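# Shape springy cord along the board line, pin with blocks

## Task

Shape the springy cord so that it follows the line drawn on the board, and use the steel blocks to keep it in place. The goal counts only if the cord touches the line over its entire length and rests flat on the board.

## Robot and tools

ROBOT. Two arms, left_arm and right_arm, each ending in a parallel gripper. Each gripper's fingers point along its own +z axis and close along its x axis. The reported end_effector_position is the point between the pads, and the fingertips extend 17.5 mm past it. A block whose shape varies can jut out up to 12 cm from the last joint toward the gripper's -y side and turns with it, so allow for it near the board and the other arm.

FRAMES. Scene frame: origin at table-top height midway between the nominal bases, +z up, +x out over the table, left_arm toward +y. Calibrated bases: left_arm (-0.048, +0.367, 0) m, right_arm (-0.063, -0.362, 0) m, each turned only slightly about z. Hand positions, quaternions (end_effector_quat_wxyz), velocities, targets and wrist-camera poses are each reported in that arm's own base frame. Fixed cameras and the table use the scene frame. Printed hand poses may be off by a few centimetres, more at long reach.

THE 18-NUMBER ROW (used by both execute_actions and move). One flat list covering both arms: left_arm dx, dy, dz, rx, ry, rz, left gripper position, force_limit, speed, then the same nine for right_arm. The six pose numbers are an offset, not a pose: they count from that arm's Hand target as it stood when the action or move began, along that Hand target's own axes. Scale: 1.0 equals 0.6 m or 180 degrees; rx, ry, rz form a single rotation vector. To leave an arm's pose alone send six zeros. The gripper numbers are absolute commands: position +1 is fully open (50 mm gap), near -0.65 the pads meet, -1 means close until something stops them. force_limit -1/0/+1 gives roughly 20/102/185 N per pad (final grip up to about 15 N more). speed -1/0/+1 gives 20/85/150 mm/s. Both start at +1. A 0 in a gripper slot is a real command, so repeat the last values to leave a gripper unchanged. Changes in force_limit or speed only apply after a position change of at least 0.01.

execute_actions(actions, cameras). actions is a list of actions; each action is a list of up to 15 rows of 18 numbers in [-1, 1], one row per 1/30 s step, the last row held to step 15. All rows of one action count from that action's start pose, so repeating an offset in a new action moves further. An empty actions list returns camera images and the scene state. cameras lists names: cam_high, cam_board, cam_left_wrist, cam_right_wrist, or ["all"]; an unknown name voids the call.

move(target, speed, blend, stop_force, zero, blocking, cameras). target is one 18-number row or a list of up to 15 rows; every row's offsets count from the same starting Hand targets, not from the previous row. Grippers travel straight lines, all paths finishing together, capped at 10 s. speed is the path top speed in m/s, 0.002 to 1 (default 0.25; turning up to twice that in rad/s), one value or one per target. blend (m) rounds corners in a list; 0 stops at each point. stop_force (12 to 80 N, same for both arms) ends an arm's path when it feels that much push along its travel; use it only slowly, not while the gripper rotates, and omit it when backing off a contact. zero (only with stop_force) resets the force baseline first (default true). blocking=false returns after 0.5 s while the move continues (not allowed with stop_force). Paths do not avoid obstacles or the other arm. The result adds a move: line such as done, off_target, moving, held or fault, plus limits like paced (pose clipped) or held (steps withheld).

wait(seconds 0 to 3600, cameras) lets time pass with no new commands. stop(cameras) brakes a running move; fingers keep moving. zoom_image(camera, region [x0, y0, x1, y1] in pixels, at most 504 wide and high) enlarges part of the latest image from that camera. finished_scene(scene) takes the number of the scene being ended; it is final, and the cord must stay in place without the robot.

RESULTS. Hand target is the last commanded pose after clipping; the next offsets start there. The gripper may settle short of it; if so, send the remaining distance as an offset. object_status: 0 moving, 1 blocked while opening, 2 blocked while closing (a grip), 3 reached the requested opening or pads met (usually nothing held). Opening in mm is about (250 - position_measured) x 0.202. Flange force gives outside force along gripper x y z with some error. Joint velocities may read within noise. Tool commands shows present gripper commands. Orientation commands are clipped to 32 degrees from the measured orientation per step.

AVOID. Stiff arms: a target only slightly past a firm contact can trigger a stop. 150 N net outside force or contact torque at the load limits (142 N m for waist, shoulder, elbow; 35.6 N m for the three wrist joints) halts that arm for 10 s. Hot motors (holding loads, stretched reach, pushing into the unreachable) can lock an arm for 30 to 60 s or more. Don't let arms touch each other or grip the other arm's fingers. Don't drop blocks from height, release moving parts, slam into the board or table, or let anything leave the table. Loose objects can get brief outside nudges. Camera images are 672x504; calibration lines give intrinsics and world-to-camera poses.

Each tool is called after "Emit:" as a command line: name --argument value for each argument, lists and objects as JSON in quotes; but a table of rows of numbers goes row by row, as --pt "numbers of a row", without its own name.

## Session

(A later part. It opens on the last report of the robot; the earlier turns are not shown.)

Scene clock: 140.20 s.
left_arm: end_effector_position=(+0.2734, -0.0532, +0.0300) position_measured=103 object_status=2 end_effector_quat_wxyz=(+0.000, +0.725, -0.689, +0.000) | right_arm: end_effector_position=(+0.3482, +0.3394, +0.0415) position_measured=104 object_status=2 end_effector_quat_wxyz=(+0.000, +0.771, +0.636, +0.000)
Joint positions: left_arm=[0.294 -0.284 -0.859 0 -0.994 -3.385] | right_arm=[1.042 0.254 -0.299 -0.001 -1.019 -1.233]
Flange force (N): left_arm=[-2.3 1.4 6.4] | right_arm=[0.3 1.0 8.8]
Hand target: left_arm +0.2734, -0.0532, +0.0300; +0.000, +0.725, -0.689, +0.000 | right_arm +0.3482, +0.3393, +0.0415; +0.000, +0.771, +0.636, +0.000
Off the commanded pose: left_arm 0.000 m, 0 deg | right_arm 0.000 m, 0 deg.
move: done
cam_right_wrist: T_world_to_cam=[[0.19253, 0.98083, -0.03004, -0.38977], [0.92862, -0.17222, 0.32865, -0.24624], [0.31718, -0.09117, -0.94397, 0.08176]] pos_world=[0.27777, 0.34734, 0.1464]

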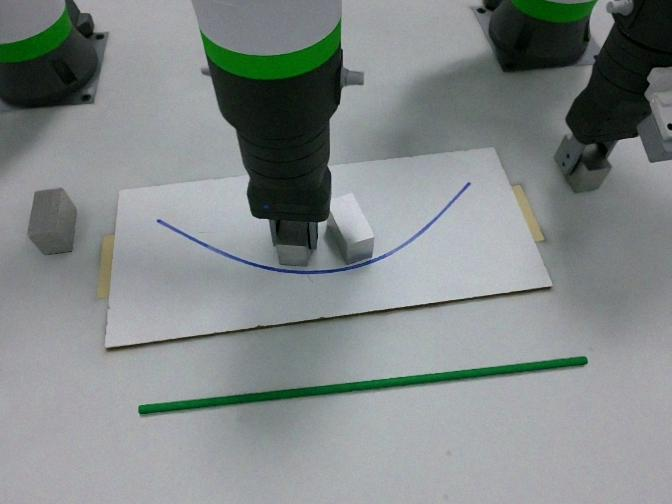

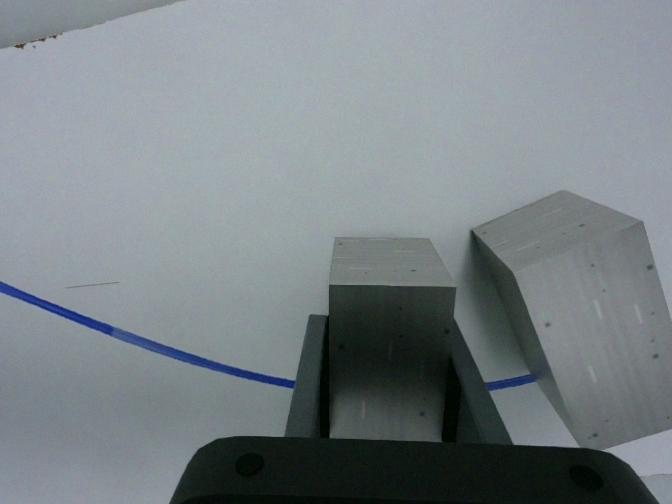

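Emit:
move --target '[0,0,-0.2,0,0,0,-1,-0.5,-0.8,0,0.0017,0,0,0,0,-1,-0.5,-0.8]' --speed 0.15

Emit:
move --target '[0,0,0,0,0,0,-1,-0.5,-0.8,0,0,0.02,0,0,0,-1,-0.5,-0.8]' --speed 0.008 --stop_force 12

Emit:
move --target '[0,0,0,0,0,0,-1,-0.5,-0.8,0,0,-0.0012,0,0,0,0.62,-0.5,-0.9]'

Emit:
move --target '[0,0,0,0,0,0,-1,-0.5,-0.8,0,0,-0.2,0,0,0,0.62,-0.5,-0.9]' --speed 0.2 --cameras '["all"]'

Emit:
zoom_image --camera "cam_board" --region '[250, 180, 400, 290]'

Scene clock: 147.60 s.
left_arm: end_effector_position=(+0.2733, -0.0532, +0.1500) position_measured=103 object_status=2 end_effector_quat_wxyz=(+0.000, +0.725, -0.689, +0.000) | right_arm: end_effector_position=(+0.3492, +0.3392, +0.0415) position_measured=104 object_status=2 end_effector_quat_wxyz=(+0.000, +0.771, +0.636, +0.000)
Joint positions: left_arm=[0.294 -0.439 -0.654 0 -1.355 -3.385] | right_arm=[1.04 0.255 -0.297 -0.001 -1.019 -1.231]
Flange force (N): left_arm=[-2.1 1.9 11.4] | right_arm=[0.1 0.8 8.6]
Hand target: left_arm +0.2733, -0.0532, +0.1500; +0.000, +0.725, -0.689, +0.000 | right_arm +0.3492, +0.3392, +0.0415; +0.000, +0.771, +0.636, +0.000
Off the commanded pose: left_arm 0.000 m, 0 deg | right_arm 0.000 m, 0 deg.
move: done

Scene clock: 148.80 s.
left_arm: end_effector_position=(+0.2733, -0.0532, +0.1500) position_measured=103 object_status=2 end_effector_quat_wxyz=(+0.000, +0.725, -0.689, +0.000) | right_arm: end_effector_position=(+0.3492, +0.3392, +0.0364) position_measured=104 object_status=2 end_effector_quat_wxyz=(+0.000, +0.771, +0.636, +0.000)
Joint positions: left_arm=[0.294 -0.439 -0.654 0 -1.355 -3.385] | right_arm=[1.04 0.262 -0.303 -0.001 -1.007 -1.231]
Flange force (N): left_arm=[-2.2 1.4 11.7] | right_arm=[-5.5 -5.3 -17.2]
Hand target: left_arm +0.2733, -0.0532, +0.1500; +0.000, +0.725, -0.689, +0.000 | right_arm +0.3492, +0.3392, +0.0364; +0.000, +0.771, +0.636, +0.000 (not the last commanded pose)
Off the commanded pose: left_arm 0.000 m, 0 deg | right_arm 0.007 m, 0 deg.
move: contact (right_arm)

Scene clock: 149.37 s.
left_arm: end_effector_position=(+0.2733, -0.0532, +0.1500) position_measured=103 object_status=2 end_effector_quat_wxyz=(+0.000, +0.725, -0.689, +0.000) | right_arm: end_effector_position=(+0.3492, +0.3392, +0.0371) position_measured=59 object_status=0 end_effector_quat_wxyz=(+0.000, +0.771, +0.636, +0.000)
Joint positions: left_arm=[0.294 -0.439 -0.654 0 -1.355 -3.385] | right_arm=[1.04 0.261 -0.302 -0.001 -1.009 -1.231]
Flange force (N): left_arm=[-2.0 1.8 11.4] | right_arm=[0.7 1.0 3.0]
Hand target: left_arm +0.2733, -0.0532, +0.1500; +0.000, +0.725, -0.689, +0.000 | right_arm +0.3492, +0.3392, +0.0371; +0.000, +0.771, +0.636, +0.000
Off the commanded pose: left_arm 0.000 m, 0 deg | right_arm 0.000 m, 0 deg.
move: done

Scene clock: 150.33 s.
left_arm: end_effector_position=(+0.2733, -0.0532, +0.1500) position_measured=103 object_status=2 end_effector_quat_wxyz=(+0.000, +0.725, -0.689, +0.000) | right_arm: end_effector_position=(+0.3494, +0.3391, +0.1572) position_measured=59 object_status=3 end_effector_quat_wxyz=(+0.000, +0.771, +0.636, +0.000)
Joint positions: left_arm=[0.294 -0.439 -0.654 0 -1.355 -3.385] | right_arm=[1.04 0.138 -0.143 -0.001 -1.29 -1.231]
Flange force (N): left_arm=[-2.6 1.3 11.6] | right_arm=[0.5 0.7 3.3]
Hand target: left_arm +0.2733, -0.0532, +0.1500; +0.000, +0.725, -0.689, +0.000 | right_arm +0.3494, +0.3391, +0.1571; +0.000, +0.771, +0.636, +0.000
Off the commanded pose: left_arm 0.000 m, 0 deg | right_arm 0.000 m, 0 deg.
move: done
cam_left_wrist: T_world_to_cam=[[0.04566, -0.9988, -0.01782, -0.05197], [-0.95003, -0.04893, 0.30829, 0.24955], [-0.30879, 0.00286, -0.95113, 0.35177]] pos_world=[0.34808, -0.0407, 0.25672]
cam_right_wrist: T_world_to_cam=[[0.1926, 0.98082, -0.02992, -0.38636], [0.9286, -0.17232, 0.32864, -0.28525], [0.31718, -0.09107, -0.94398, 0.19049]] pos_world=[0.27888, 0.34714, 0.262]

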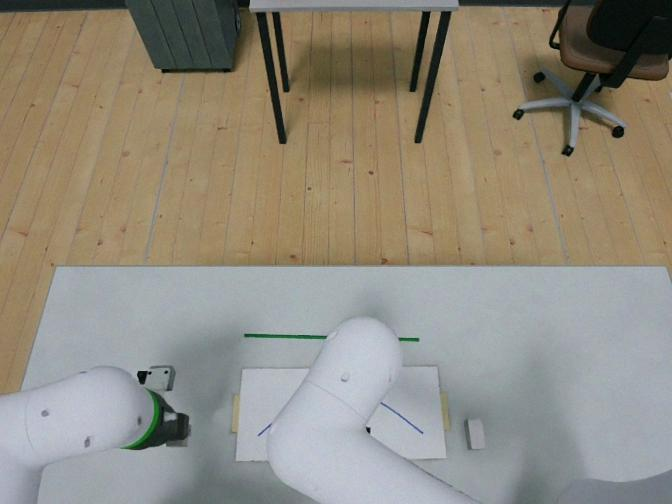

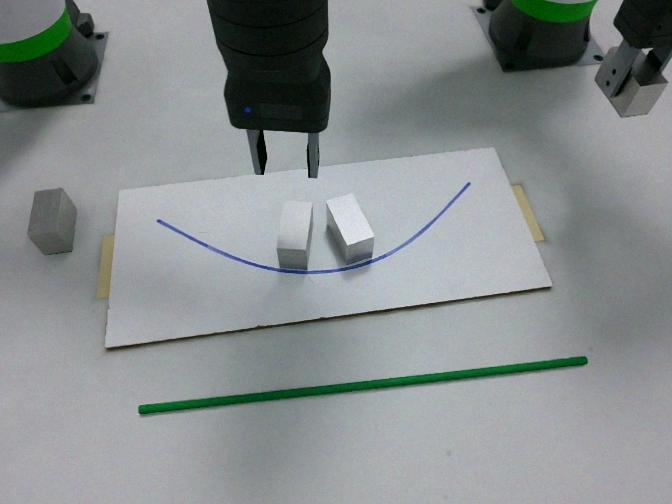

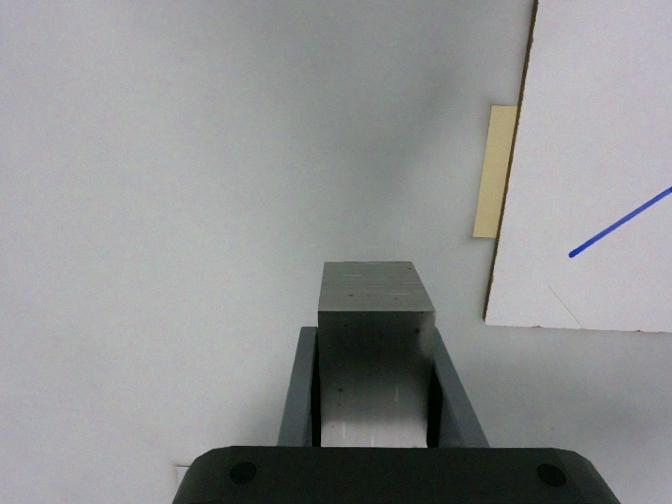

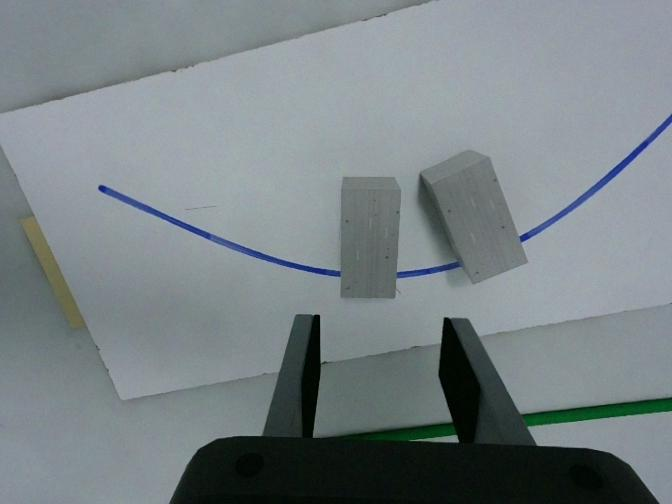

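Scaled by 3.360.

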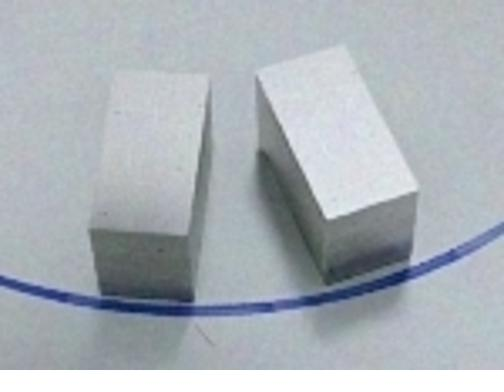

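Emit:
move --target '[0,0,0,0,0,0,-1,-0.5,-0.8,0.163,0.246,0.162,0,0,0.439,0.3,-0.5,0]' --cameras '["cam_right_wrist"]'

Scene clock: 161.80 s.
left_arm: end_effector_position=(+0.2733, -0.0532, +0.1500) position_measured=103 object_status=2 end_effector_quat_wxyz=(+0.000, +0.725, -0.689, +0.000) | right_arm: end_effector_position=(+0.5128, +0.4071, +0.0598) position_measured=107 object_status=3 end_effector_quat_wxyz=(+0.000, +1.000, +0.000, -0.001)
Joint positions: left_arm=[0.294 -0.439 -0.654 0 -1.355 -3.385] | right_arm=[0.87 0.617 0.273 -0.001 -1.227 -2.44]
Flange force (N): left_arm=[-1.8 2.0 11.5] | right_arm=[0.2 -0.1 3.0]
Hand target: left_arm +0.2733, -0.0532, +0.1500; +0.000, +0.725, -0.689, +0.000 | right_arm +0.5128, +0.4071, +0.0598; +0.000, +1.000, +0.000, -0.001
Off the commanded pose: left_arm 0.000 m, 0 deg | right_arm 0.000 m, 0 deg.
move: done
cam_right_wrist: T_world_to_cam=[[0.99951, -0.00211, -0.03115, -0.50097], [0.00827, -0.94413, 0.32947, 0.39286], [-0.03011, -0.32957, -0.94365, 0.32813]] pos_world=[0.50736, 0.47799, 0.1646]

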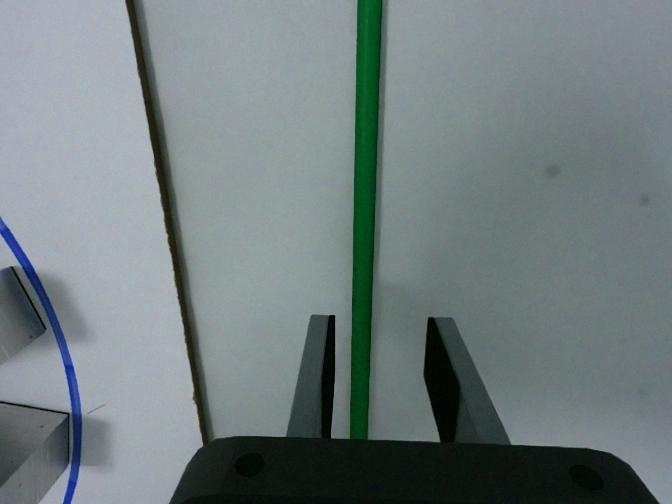

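Emit:
move --target '[0,0,0,0,0,0,-1,-0.5,-0.8,-0.0015,0,0.0655,0,0,0.008,0.3,-0.5,0]' --speed 0.05 --stop_force 12

Emit:
move --target '[0,0,0,0,0,0,-1,-0.5,-0.8,0,0,0,0,0,0,-1,-1,-0.8]' --cameras '["cam_right_wrist"]'

Scene clock: 168.23 s.
left_arm: end_effector_position=(+0.2733, -0.0532, +0.1500) position_measured=103 object_status=2 end_effector_quat_wxyz=(+0.000, +0.725, -0.689, +0.000) | right_arm: end_effector_position=(+0.5118, +0.4071, +0.0204) position_measured=107 object_status=3 end_effector_quat_wxyz=(+0.000, +1.000, -0.012, -0.001)
Joint positions: left_arm=[0.294 -0.439 -0.654 0 -1.355 -3.385] | right_arm=[0.872 0.652 0.231 -0.001 -1.15 -2.466]
Flange force (N): left_arm=[-1.6 0.8 12.1] | right_arm=[0.3 0.2 2.7]
Hand target: left_arm +0.2733, -0.0532, +0.1500; +0.000, +0.725, -0.689, +0.000 | right_arm +0.5118, +0.4072, +0.0205; +0.000, +1.000, -0.012, -0.001
Off the commanded pose: left_arm 0.000 m, 0 deg | right_arm 0.000 m, 0 deg.
move: done

Scene clock: 169.10 s.
left_arm: end_effector_position=(+0.2733, -0.0532, +0.1500) position_measured=103 object_status=2 end_effector_quat_wxyz=(+0.000, +0.725, -0.689, +0.000) | right_arm: end_effector_position=(+0.5118, +0.4072, +0.0205) position_measured=214 object_status=2 end_effector_quat_wxyz=(+0.000, +1.000, -0.012, -0.001)
Joint positions: left_arm=[0.294 -0.439 -0.654 0 -1.355 -3.385] | right_arm=[0.872 0.652 0.231 -0.001 -1.15 -2.466]
Flange force (N): left_arm=[-1.6 1.6 11.6] | right_arm=[0.3 0.4 2.9]
Hand target: left_arm +0.2733, -0.0532, +0.1500; +0.000, +0.725, -0.689, +0.000 | right_arm +0.5118, +0.4072, +0.0205; +0.000, +1.000, -0.012, -0.001
Off the commanded pose: left_arm 0.000 m, 0 deg | right_arm 0.000 m, 0 deg.
move: done
cam_right_wrist: T_world_to_cam=[[0.99914, -0.02727, -0.03113, -0.4908], [-0.0155, -0.94403, 0.32948, 0.41792], [-0.03837, -0.32872, -0.94365, 0.29489]] pos_world=[0.50817, 0.47808, 0.1253]

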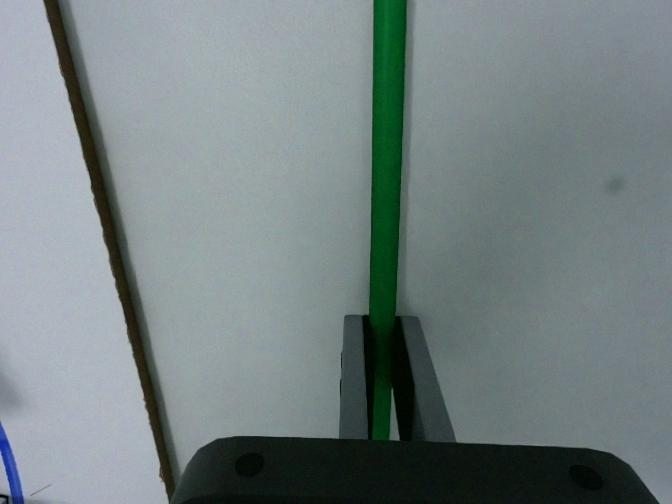

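Emit:
move --pt "0 0 0 0 0 0 -1 -0.5 -0.8 0 0 -0.06 0 0 0 -1 -1 -0.8" --pt "0 0 0 0 0 0 -1 -0.5 -0.8 -0.1555 0.0405 -0.06 0 0 -0.019 -1 -1 -0.8" --pt "0 0 0 0 0 0 -1 -0.5 -0.8 -0.1555 0.0405 -0.0128 0 0 -0.019 -1 -1 -0.8" --speed 0.1 --cameras '["cam_right_wrist","cam_board"]'

Scene clock: 177.97 s.
left_arm: end_effector_position=(+0.2733, -0.0532, +0.1500) position_measured=103 object_status=2 end_effector_quat_wxyz=(+0.000, +0.725, -0.689, +0.000) | right_arm: end_effector_position=(+0.4179, +0.3851, +0.0282) position_measured=214 object_status=2 end_effector_quat_wxyz=(+0.000, +1.000, +0.018, -0.001)
Joint positions: left_arm=[0.294 -0.439 -0.654 0 -1.355 -3.385] | right_arm=[0.975 0.452 -0.061 -0.001 -1.058 -2.51]
Flange force (N): left_arm=[-1.8 2.0 11.1] | right_arm=[0.6 0.4 3.3]
Hand target: left_arm +0.2733, -0.0532, +0.1500; +0.000, +0.725, -0.689, +0.000 | right_arm +0.4180, +0.3851, +0.0283; +0.000, +1.000, +0.018, -0.001
Off the commanded pose: left_arm 0.000 m, 0 deg | right_arm 0.000 m, 0 deg.
move: done
cam_right_wrist: T_world_to_cam=[[0.99899, 0.03238, -0.03116, -0.42026], [0.04085, -0.9433, 0.32943, 0.36934], [-0.01873, -0.33037, -0.94367, 0.28375]] pos_world=[0.41007, 0.45575, 0.133]
Images, in order (width x height): cam_board 672x504, cam_right_wrist 672x504.

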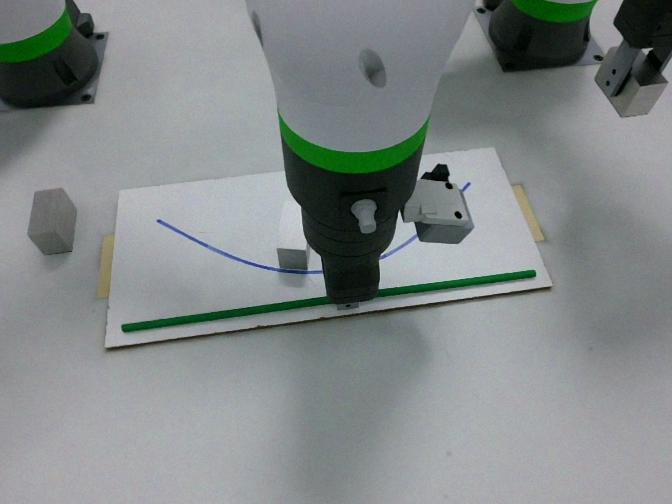

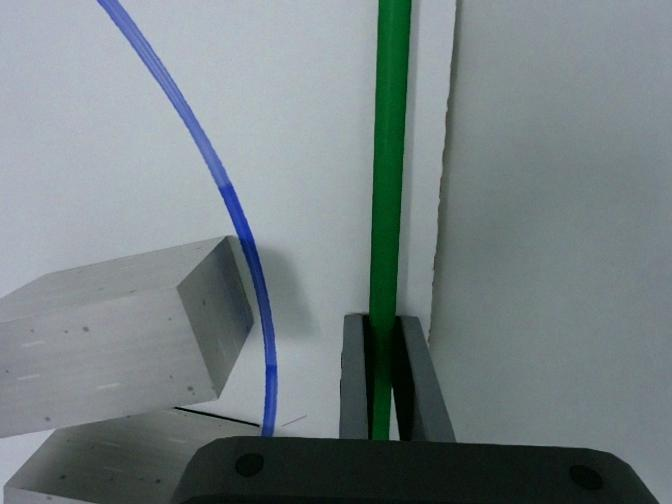

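Emit:
move --target '[0,0,0,0,0,0,-1,-0.5,-0.8,0,0,0,0,0,0,-0.15,-1,-1]'

Emit:
move --target '[0,0,0,0,0,0,-1,-0.5,-0.8,0,0,-0.2,0,0,0,-0.15,-1,-1]' --speed 0.15

Emit:
move --target '[0,0,0,0,0,0,-1,-0.5,-0.8,-0.215,0.4985,0.03,0,0,-0.4995,1,-0.5,0]' --cameras '["cam_high","cam_board","cam_right_wrist"]'

Scene clock: 185.40 s.
left_arm: end_effector_position=(+0.2733, -0.0532, +0.1500) position_measured=103 object_status=2 end_effector_quat_wxyz=(+0.000, +0.725, -0.689, +0.000) | right_arm: end_effector_position=(+0.4180, +0.3851, +0.0283) position_measured=175 object_status=0 end_effector_quat_wxyz=(+0.000, +1.000, +0.018, -0.001)
Joint positions: left_arm=[0.294 -0.439 -0.654 0 -1.355 -3.385] | right_arm=[0.975 0.452 -0.061 -0.001 -1.058 -2.51]
Flange force (N): left_arm=[-3.6 1.9 11.7] | right_arm=[1.5 0.2 2.9]
Hand target: left_arm +0.2733, -0.0532, +0.1500; +0.000, +0.725, -0.689, +0.000 | right_arm +0.4180, +0.3851, +0.0283; +0.000, +1.000, +0.018, -0.001
Off the commanded pose: left_arm 0.000 m, 0 deg | right_arm 0.000 m, 0 deg.
move: done

Scene clock: 186.53 s.
left_arm: end_effector_position=(+0.2733, -0.0532, +0.1500) position_measured=103 object_status=2 end_effector_quat_wxyz=(+0.000, +0.725, -0.689, +0.000) | right_arm: end_effector_position=(+0.4181, +0.3851, +0.1483) position_measured=175 object_status=3 end_effector_quat_wxyz=(+0.000, +1.000, +0.018, -0.001)
Joint positions: left_arm=[0.294 -0.439 -0.654 0 -1.355 -3.385] | right_arm=[0.974 0.342 0.087 -0.001 -1.316 -2.51]
Flange force (N): left_arm=[-1.6 1.5 11.2] | right_arm=[0.8 0.2 2.7]
Hand target: left_arm +0.2733, -0.0532, +0.1500; +0.000, +0.725, -0.689, +0.000 | right_arm +0.4181, +0.3851, +0.1483; +0.000, +1.000, +0.018, -0.001
Off the commanded pose: left_arm 0.000 m, 0 deg | right_arm 0.000 m, 0 deg.
move: done

Scene clock: 190.10 s.
left_arm: end_effector_position=(+0.2733, -0.0532, +0.1500) position_measured=103 object_status=2 end_effector_quat_wxyz=(+0.000, +0.725, -0.689, +0.000) | right_arm: end_effector_position=(+0.2996, +0.0816, +0.1303) position_measured=3 object_status=3 end_effector_quat_wxyz=(+0.000, +0.695, +0.719, +0.000)
Joint positions: left_arm=[0.294 -0.439 -0.654 0 -1.355 -3.385] | right_arm=[0.697 -0.316 -0.623 -0.001 -1.265 -0.663]
Flange force (N): left_arm=[-3.2 2.0 11.9] | right_arm=[-0.4 2.6 3.4]
Hand target: left_arm +0.2733, -0.0532, +0.1500; +0.000, +0.725, -0.689, +0.000 | right_arm +0.2997, +0.0817, +0.1303; +0.000, +0.695, +0.719, +0.000
Off the commanded pose: left_arm 0.000 m, 0 deg | right_arm 0.000 m, 0 deg.
move: done
cam_right_wrist: T_world_to_cam=[[-0.03087, 0.99908, -0.02976, -0.05962], [0.94366, 0.03895, 0.32863, -0.29638], [0.32949, -0.01794, -0.94399, 0.14775]] pos_world=[0.22916, 0.07376, 0.2351]

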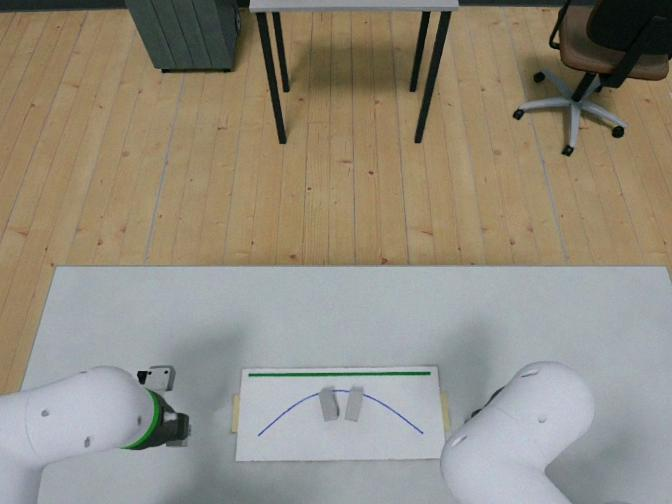

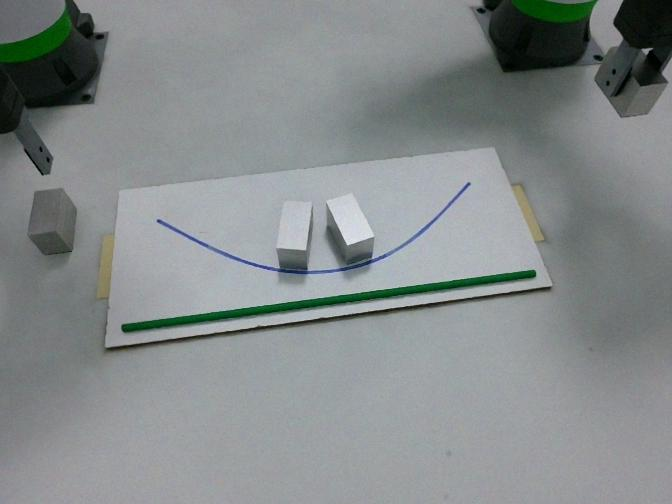

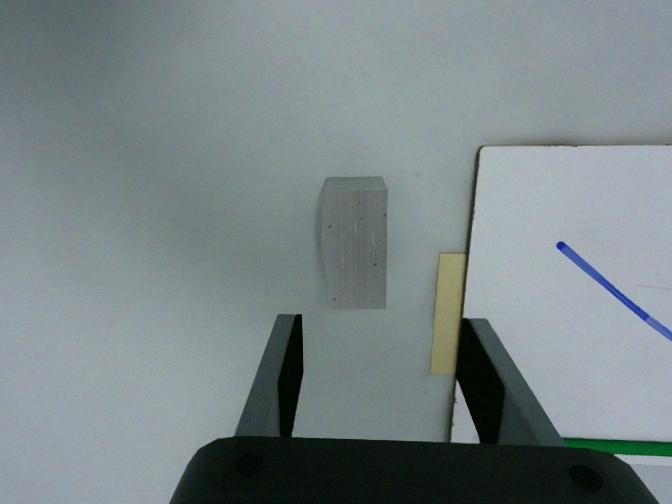

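Emit:
move --target '[0,0,0,0,0,0,-1,-0.5,-0.8,-0.002,-0.0087,0.167,0,0,-0.0095,1,-0.5,0]' --speed 0.08 --stop_force 15

Emit:
move --target '[0,0,0,0,0,0,-1,-0.5,-0.8,0,0,0,0,0,0,-1,-0.5,-0.8]'

Emit:
move --target '[0,0,0,0,0,0,-1,-0.5,-0.8,0,0,-0.2,0,0,0,-1,-0.5,-0.8]' --speed 0.15 --cameras '["cam_right_wrist"]'

Scene clock: 197.83 s.
left_arm: end_effector_position=(+0.2733, -0.0532, +0.1500) position_measured=103 object_status=2 end_effector_quat_wxyz=(+0.000, +0.725, -0.689, +0.000) | right_arm: end_effector_position=(+0.2944, +0.0803, +0.0301) position_measured=3 object_status=3 end_effector_quat_wxyz=(-0.001, +0.684, +0.729, +0.000)
Joint positions: left_arm=[0.294 -0.439 -0.654 0 -1.355 -3.385] | right_arm=[0.705 -0.193 -0.792 -0.001 -0.972 -0.641]
Flange force (N): left_arm=[-2.3 1.8 11.9] | right_arm=[-0.9 2.9 4.3]
Hand target: left_arm +0.2733, -0.0532, +0.1500; +0.000, +0.725, -0.689, +0.000 | right_arm +0.2944, +0.0803, +0.0301; +0.000, +0.684, +0.729, +0.000
Off the commanded pose: left_arm 0.000 m, 0 deg | right_arm 0.000 m, 0 deg.
move: done

Scene clock: 198.67 s.
left_arm: end_effector_position=(+0.2733, -0.0532, +0.1500) position_measured=103 object_status=2 end_effector_quat_wxyz=(+0.000, +0.725, -0.689, +0.000) | right_arm: end_effector_position=(+0.2944, +0.0803, +0.0301) position_measured=104 object_status=2 end_effector_quat_wxyz=(+0.000, +0.684, +0.729, +0.000)
Joint positions: left_arm=[0.294 -0.439 -0.654 0 -1.355 -3.385] | right_arm=[0.705 -0.193 -0.792 -0.001 -0.972 -0.641]
Flange force (N): left_arm=[-2.2 1.8 12.0] | right_arm=[-2.2 4.0 5.2]
Hand target: left_arm +0.2733, -0.0532, +0.1500; +0.000, +0.725, -0.689, +0.000 | right_arm +0.2944, +0.0803, +0.0301; +0.000, +0.684, +0.729, +0.000
Off the commanded pose: left_arm 0.000 m, 0 deg | right_arm 0.000 m, 0 deg.
move: done

Scene clock: 199.80 s.
left_arm: end_effector_position=(+0.2733, -0.0532, +0.1500) position_measured=103 object_status=2 end_effector_quat_wxyz=(+0.000, +0.725, -0.689, +0.000) | right_arm: end_effector_position=(+0.2945, +0.0803, +0.1501) position_measured=104 object_status=2 end_effector_quat_wxyz=(+0.000, +0.684, +0.729, +0.000)
Joint positions: left_arm=[0.294 -0.439 -0.654 0 -1.355 -3.385] | right_arm=[0.705 -0.349 -0.597 -0.001 -1.324 -0.641]
Flange force (N): left_arm=[-1.6 1.8 12.4] | right_arm=[0.1 2.4 8.9]
Hand target: left_arm +0.2733, -0.0532, +0.1500; +0.000, +0.725, -0.689, +0.000 | right_arm +0.2945, +0.0803, +0.1501; +0.000, +0.684, +0.729, +0.000
Off the commanded pose: left_arm 0.000 m, 0 deg | right_arm 0.000 m, 0 deg.
move: done
cam_right_wrist: T_world_to_cam=[[-0.06059, 0.99772, -0.02981, -0.04891], [0.94207, 0.06703, 0.32865, -0.29972], [0.3299, -0.00817, -0.94398, 0.16722]] pos_world=[0.22423, 0.07025, 0.2549]

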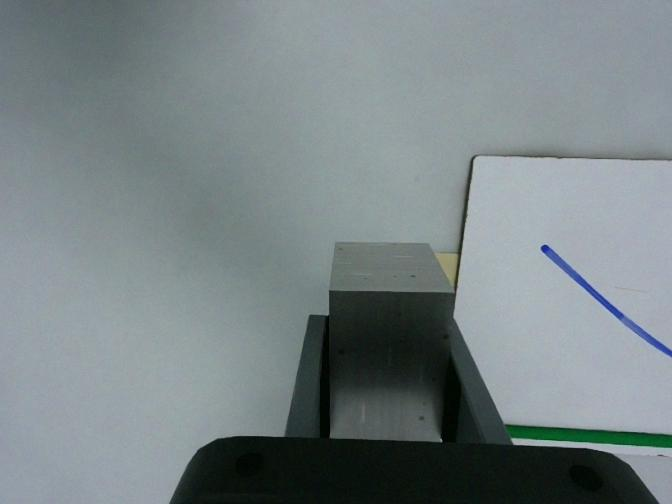

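Emit:
move --pt "0.1955 -0.2725 0 0 0 -0.217 -1 -0.5 -0.8 0.137 0.305 0 0 0 0.2286 -1 -0.5 -0.8" --pt "0.1955 -0.2725 0.1855 0 0 -0.217 -1 -0.5 -0.8 0.137 0.305 0.1855 0 0 0.2286 -1 -0.5 -0.8" --speed '[0.2,0.1]' --cameras '["cam_board","cam_right_wrist"]'

Emit:
zoom_image --camera "cam_board" --region '[470, 220, 630, 340]'

Scene clock: 222.00 s.
left_arm: end_effector_position=(+0.4426, -0.1620, +0.0389) position_measured=103 object_status=2 end_effector_quat_wxyz=(+0.000, +0.913, -0.407, +0.000) | right_arm: end_effector_position=(+0.4718, +0.1740, +0.0386) position_measured=104 object_status=2 end_effector_quat_wxyz=(+0.000, +0.897, +0.442, +0.000)
Joint positions: left_arm=[-0.072 0.222 -0.346 0 -1.001 -2.337] | right_arm=[0.614 0.295 -0.253 -0.001 -1.023 -1.268]
Flange force (N): left_arm=[-4.1 0.4 10.3] | right_arm=[0.2 0.9 9.0]
Hand target: left_arm +0.4426, -0.1620, +0.0389; +0.000, +0.913, -0.407, +0.000 | right_arm +0.4718, +0.1740, +0.0386; +0.000, +0.897, +0.442, +0.000
Off the commanded pose: left_arm 0.000 m, 0 deg | right_arm 0.000 m, 0 deg.
move: done
cam_right_wrist: T_world_to_cam=[[0.61093, 0.79109, -0.03059, -0.41584], [0.75362, -0.56928, 0.3286, -0.23679], [0.24254, -0.2238, -0.94398, 0.08296]] pos_world=[0.41237, 0.21274, 0.1434]

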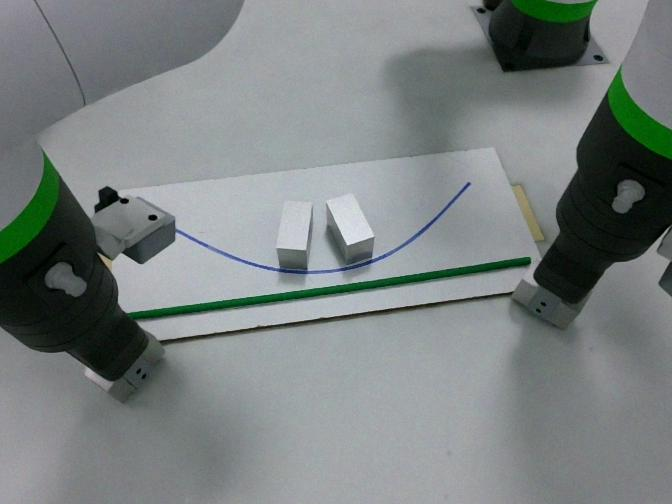

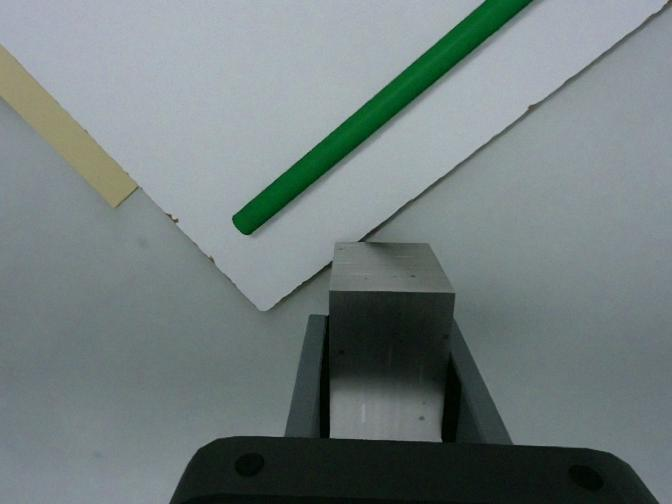

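Scaled by 3.150.

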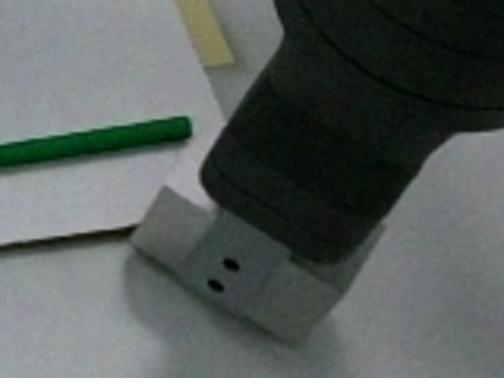

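Emit:
move --pt "0.01 0.0088 0 0 0 0 -1 -0.5 -0.8 0 0 0 0 0 0 -1 -0.5 -0.8" --pt "-0.065 0.0998 0 0 0 0 -1 -0.5 -0.8 -0.0657 -0.0965 0 0 0 0 -1 -0.5 -0.8" --speed 0.06 --cameras '["cam_board","cam_right_wrist","cam_high"]'

Emit:
zoom_image --camera "cam_board" --region '[420, 160, 580, 290]'

Emit:
zoom_image --camera "cam_high" --region '[220, 360, 350, 450]'

Scene clock: 241.00 s.
left_arm: end_effector_position=(+0.3720, -0.1730, +0.0388) position_measured=103 object_status=2 end_effector_quat_wxyz=(+0.000, +0.913, -0.407, +0.000) | right_arm: end_effector_position=(+0.4019, +0.1780, +0.0387) position_measured=104 object_status=2 end_effector_quat_wxyz=(+0.000, +0.897, +0.442, +0.000)
Joint positions: left_arm=[-0.113 0.079 -0.514 0 -0.976 -2.296] | right_arm=[0.716 0.15 -0.433 -0.001 -0.988 -1.371]
Flange force (N): left_arm=[-3.6 -0.2 10.4] | right_arm=[0.2 0.9 9.4]
Hand target: left_arm +0.3720, -0.1730, +0.0388; +0.000, +0.913, -0.407, +0.000 | right_arm +0.4019, +0.1779, +0.0387; +0.000, +0.897, +0.442, +0.000
Off the commanded pose: left_arm 0.000 m, 0 deg | right_arm 0.000 m, 0 deg.
move: done
cam_right_wrist: T_world_to_cam=[[0.61089, 0.79113, -0.03046, -0.37631], [0.75361, -0.56928, 0.32861, -0.1819], [0.24264, -0.2237, -0.94397, 0.10094]] pos_world=[0.34247, 0.21674, 0.1436]
Images, in order (width x height): cam_high 672x504, cam_board 672x504, cam_right_wrist 672x504.

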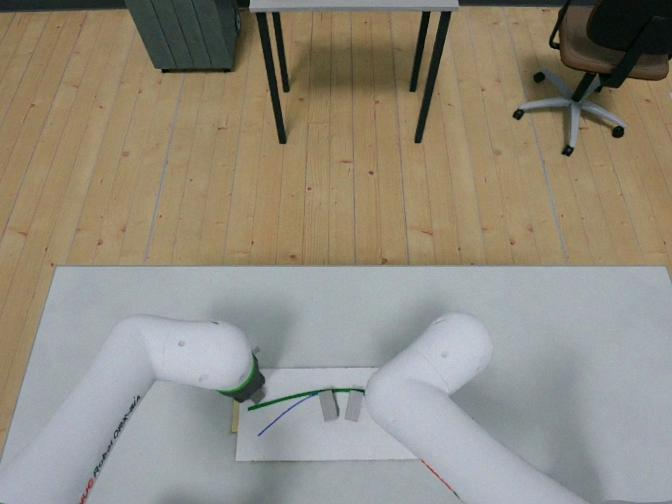

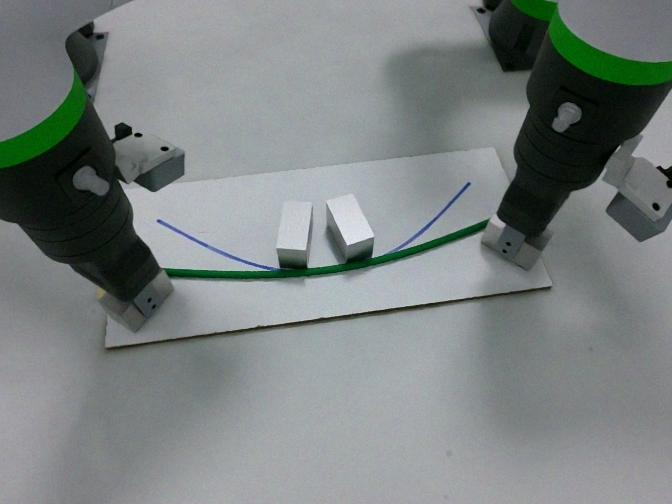

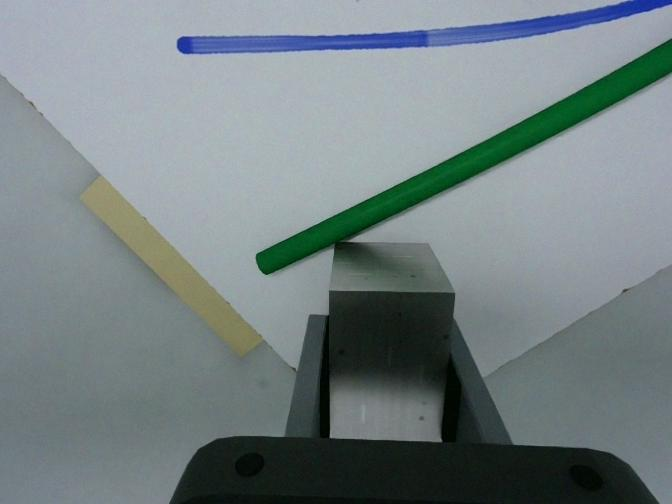

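Scaled by 3.150.

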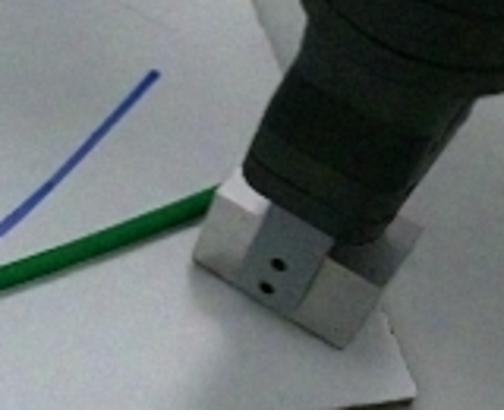

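Scaled by 3.877.

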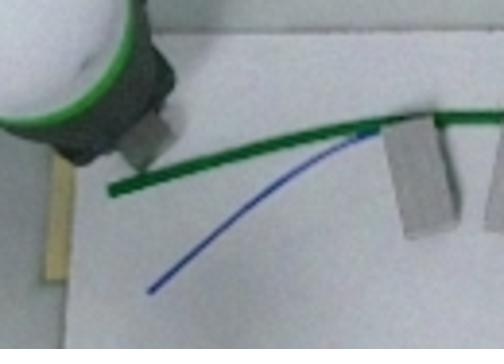

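Emit:
move --target '[-0.0777,0.0703,0,0,0,0,-1,-0.5,-0.8,-0.0653,-0.0788,0,0,0,0,-1,-0.5,-0.8]' --speed 0.06 --cameras '["cam_board","cam_right_wrist","cam_high"]'

Emit:
zoom_image --camera "cam_high" --region '[220, 360, 350, 450]'

Emit:
zoom_image --camera "cam_board" --region '[350, 160, 530, 290]'

Scene clock: 247.57 s.
left_arm: end_effector_position=(+0.3095, -0.1666, +0.0387) position_measured=103 object_status=2 end_effector_quat_wxyz=(+0.000, +0.913, -0.407, +0.000) | right_arm: end_effector_position=(+0.3405, +0.1757, +0.0388) position_measured=104 object_status=2 end_effector_quat_wxyz=(+0.000, +0.897, +0.442, +0.000)
Joint positions: left_arm=[-0.115 -0.073 -0.667 0 -0.976 -2.294] | right_arm=[0.822 0.012 -0.584 -0.001 -0.975 -1.476]
Flange force (N): left_arm=[-2.9 -0.5 11.1] | right_arm=[0.8 1.5 8.6]
Hand target: left_arm +0.3095, -0.1666, +0.0387; +0.000, +0.913, -0.407, +0.000 | right_arm +0.3405, +0.1757, +0.0388; +0.000, +0.897, +0.442, +0.000
Off the commanded pose: left_arm 0.000 m, 0 deg | right_arm 0.000 m, 0 deg.
move: done
cam_right_wrist: T_world_to_cam=[[0.61092, 0.79111, -0.03053, -0.33697], [0.7536, -0.56927, 0.32867, -0.13694], [0.24263, -0.2238, -0.94395, 0.11534]] pos_world=[0.28108, 0.21444, 0.1436]
Images, in order (width x height): cam_high 672x504, cam_board 672x504, cam_right_wrist 672x504.

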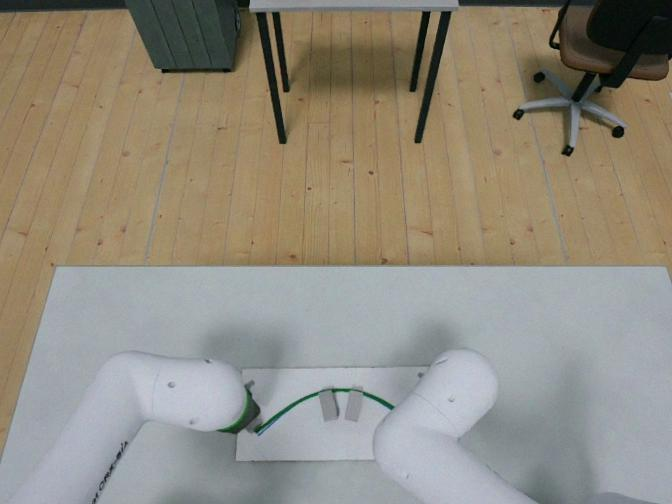

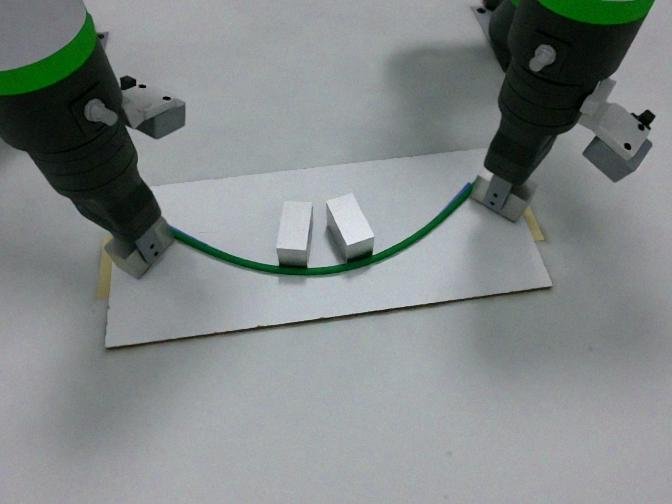

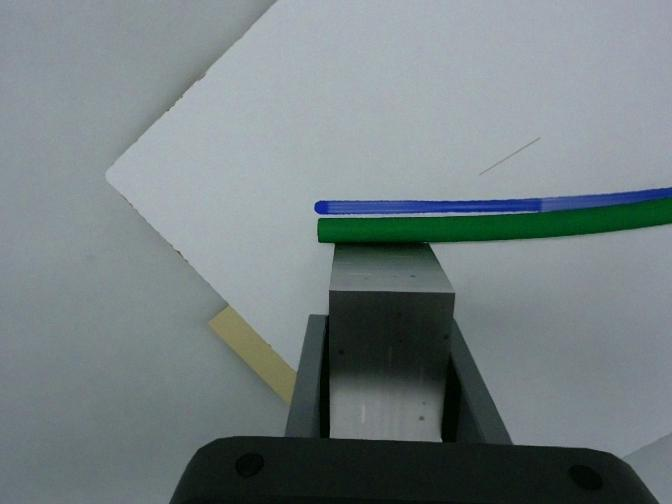

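Scaled by 3.877.

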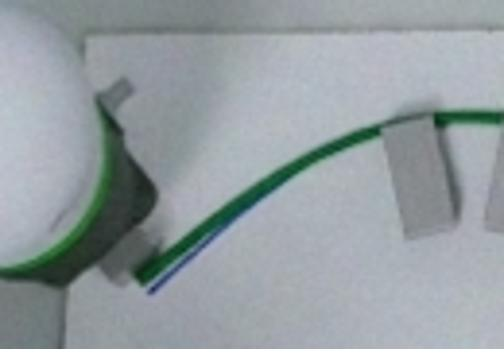

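Scaled by 2.800.

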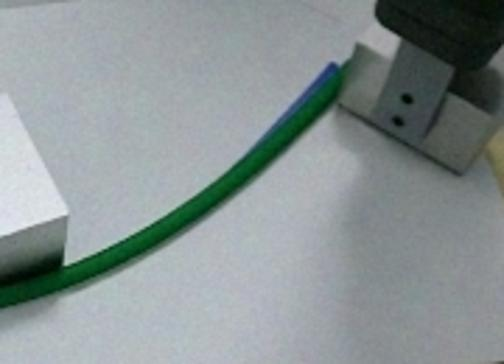

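Emit:
move --target '[0,0.0088,0,0,0,0,-1,-0.5,-0.8,0,-0.0102,0,0,0,0,-1,-0.5,-0.8]' --speed 0.03 --cameras '["cam_board","cam_right_wrist","cam_high"]'

Emit:
zoom_image --camera "cam_high" --region '[220, 360, 350, 450]'

Emit:
zoom_image --camera "cam_board" --region '[350, 160, 530, 290]'

Emit:
zoom_image --camera "cam_board" --region '[120, 190, 320, 300]'

Scene clock: 254.13 s.
left_arm: end_effector_position=(+0.3056, -0.1701, +0.0387) position_measured=103 object_status=2 end_effector_quat_wxyz=(+0.000, +0.913, -0.407, +0.000) | right_arm: end_effector_position=(+0.3357, +0.1794, +0.0388) position_measured=104 object_status=2 end_effector_quat_wxyz=(+0.000, +0.897, +0.442, +0.000)
Joint positions: left_arm=[-0.127 -0.078 -0.672 0 -0.976 -2.282] | right_arm=[0.839 0.006 -0.591 -0.001 -0.975 -1.493]
Flange force (N): left_arm=[-2.7 0.0 10.6] | right_arm=[1.0 2.1 8.6]
Hand target: left_arm +0.3056, -0.1701, +0.0387; +0.000, +0.913, -0.407, +0.000 | right_arm +0.3357, +0.1794, +0.0388; +0.000, +0.897, +0.442, +0.000
Off the commanded pose: left_arm 0.000 m, 0 deg | right_arm 0.000 m, 0 deg.
move: done
cam_right_wrist: T_world_to_cam=[[0.61086, 0.79114, -0.03057, -0.33689], [0.7536, -0.56917, 0.32882, -0.13119], [0.24274, -0.22391, -0.9439, 0.11735]] pos_world=[0.27618, 0.21814, 0.1436]
Images, in order (width x height): cam_high 672x504, cam_board 672x504, cam_right_wrist 672x504.

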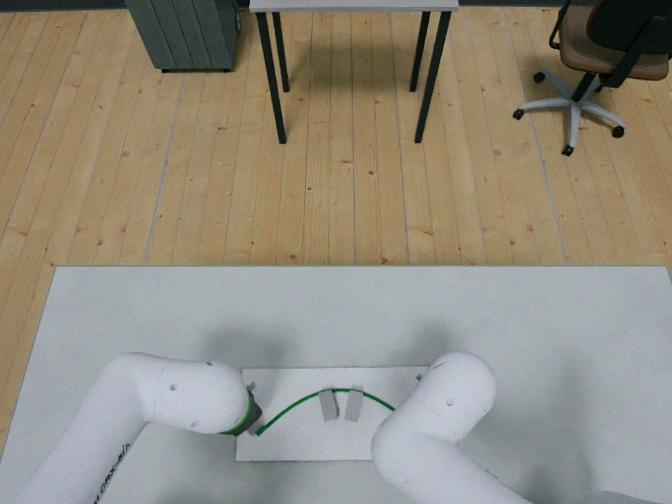

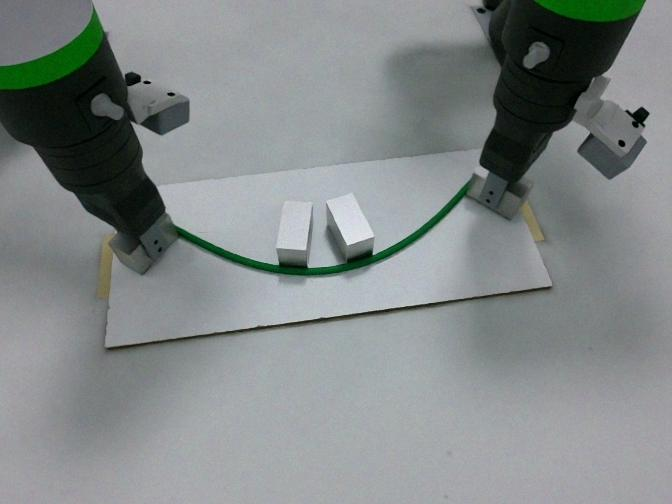

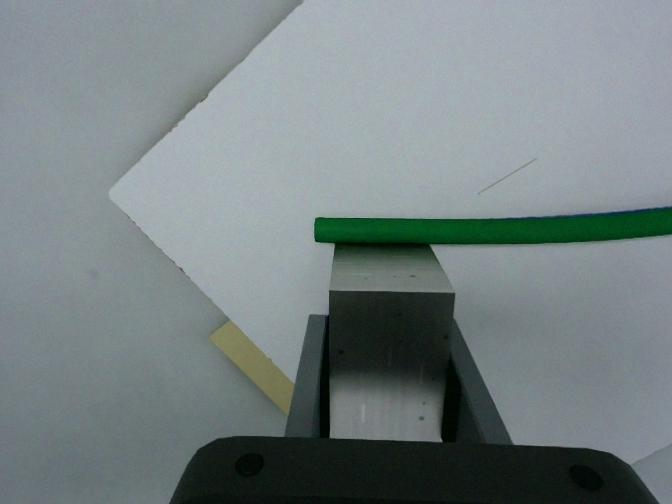

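Scaled by 3.877.

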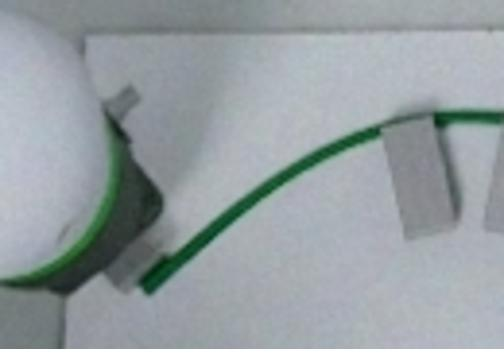

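Scaled by 2.800.

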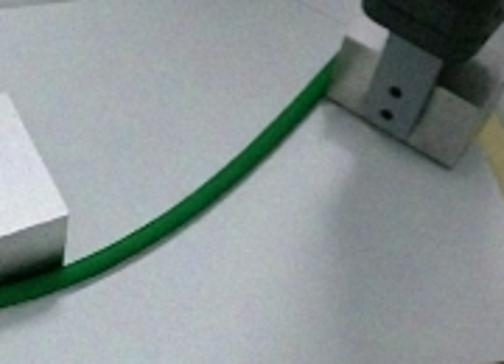

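Scaled by 2.520.

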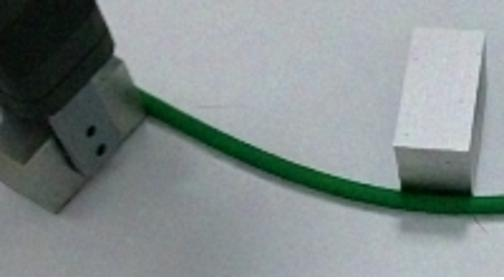

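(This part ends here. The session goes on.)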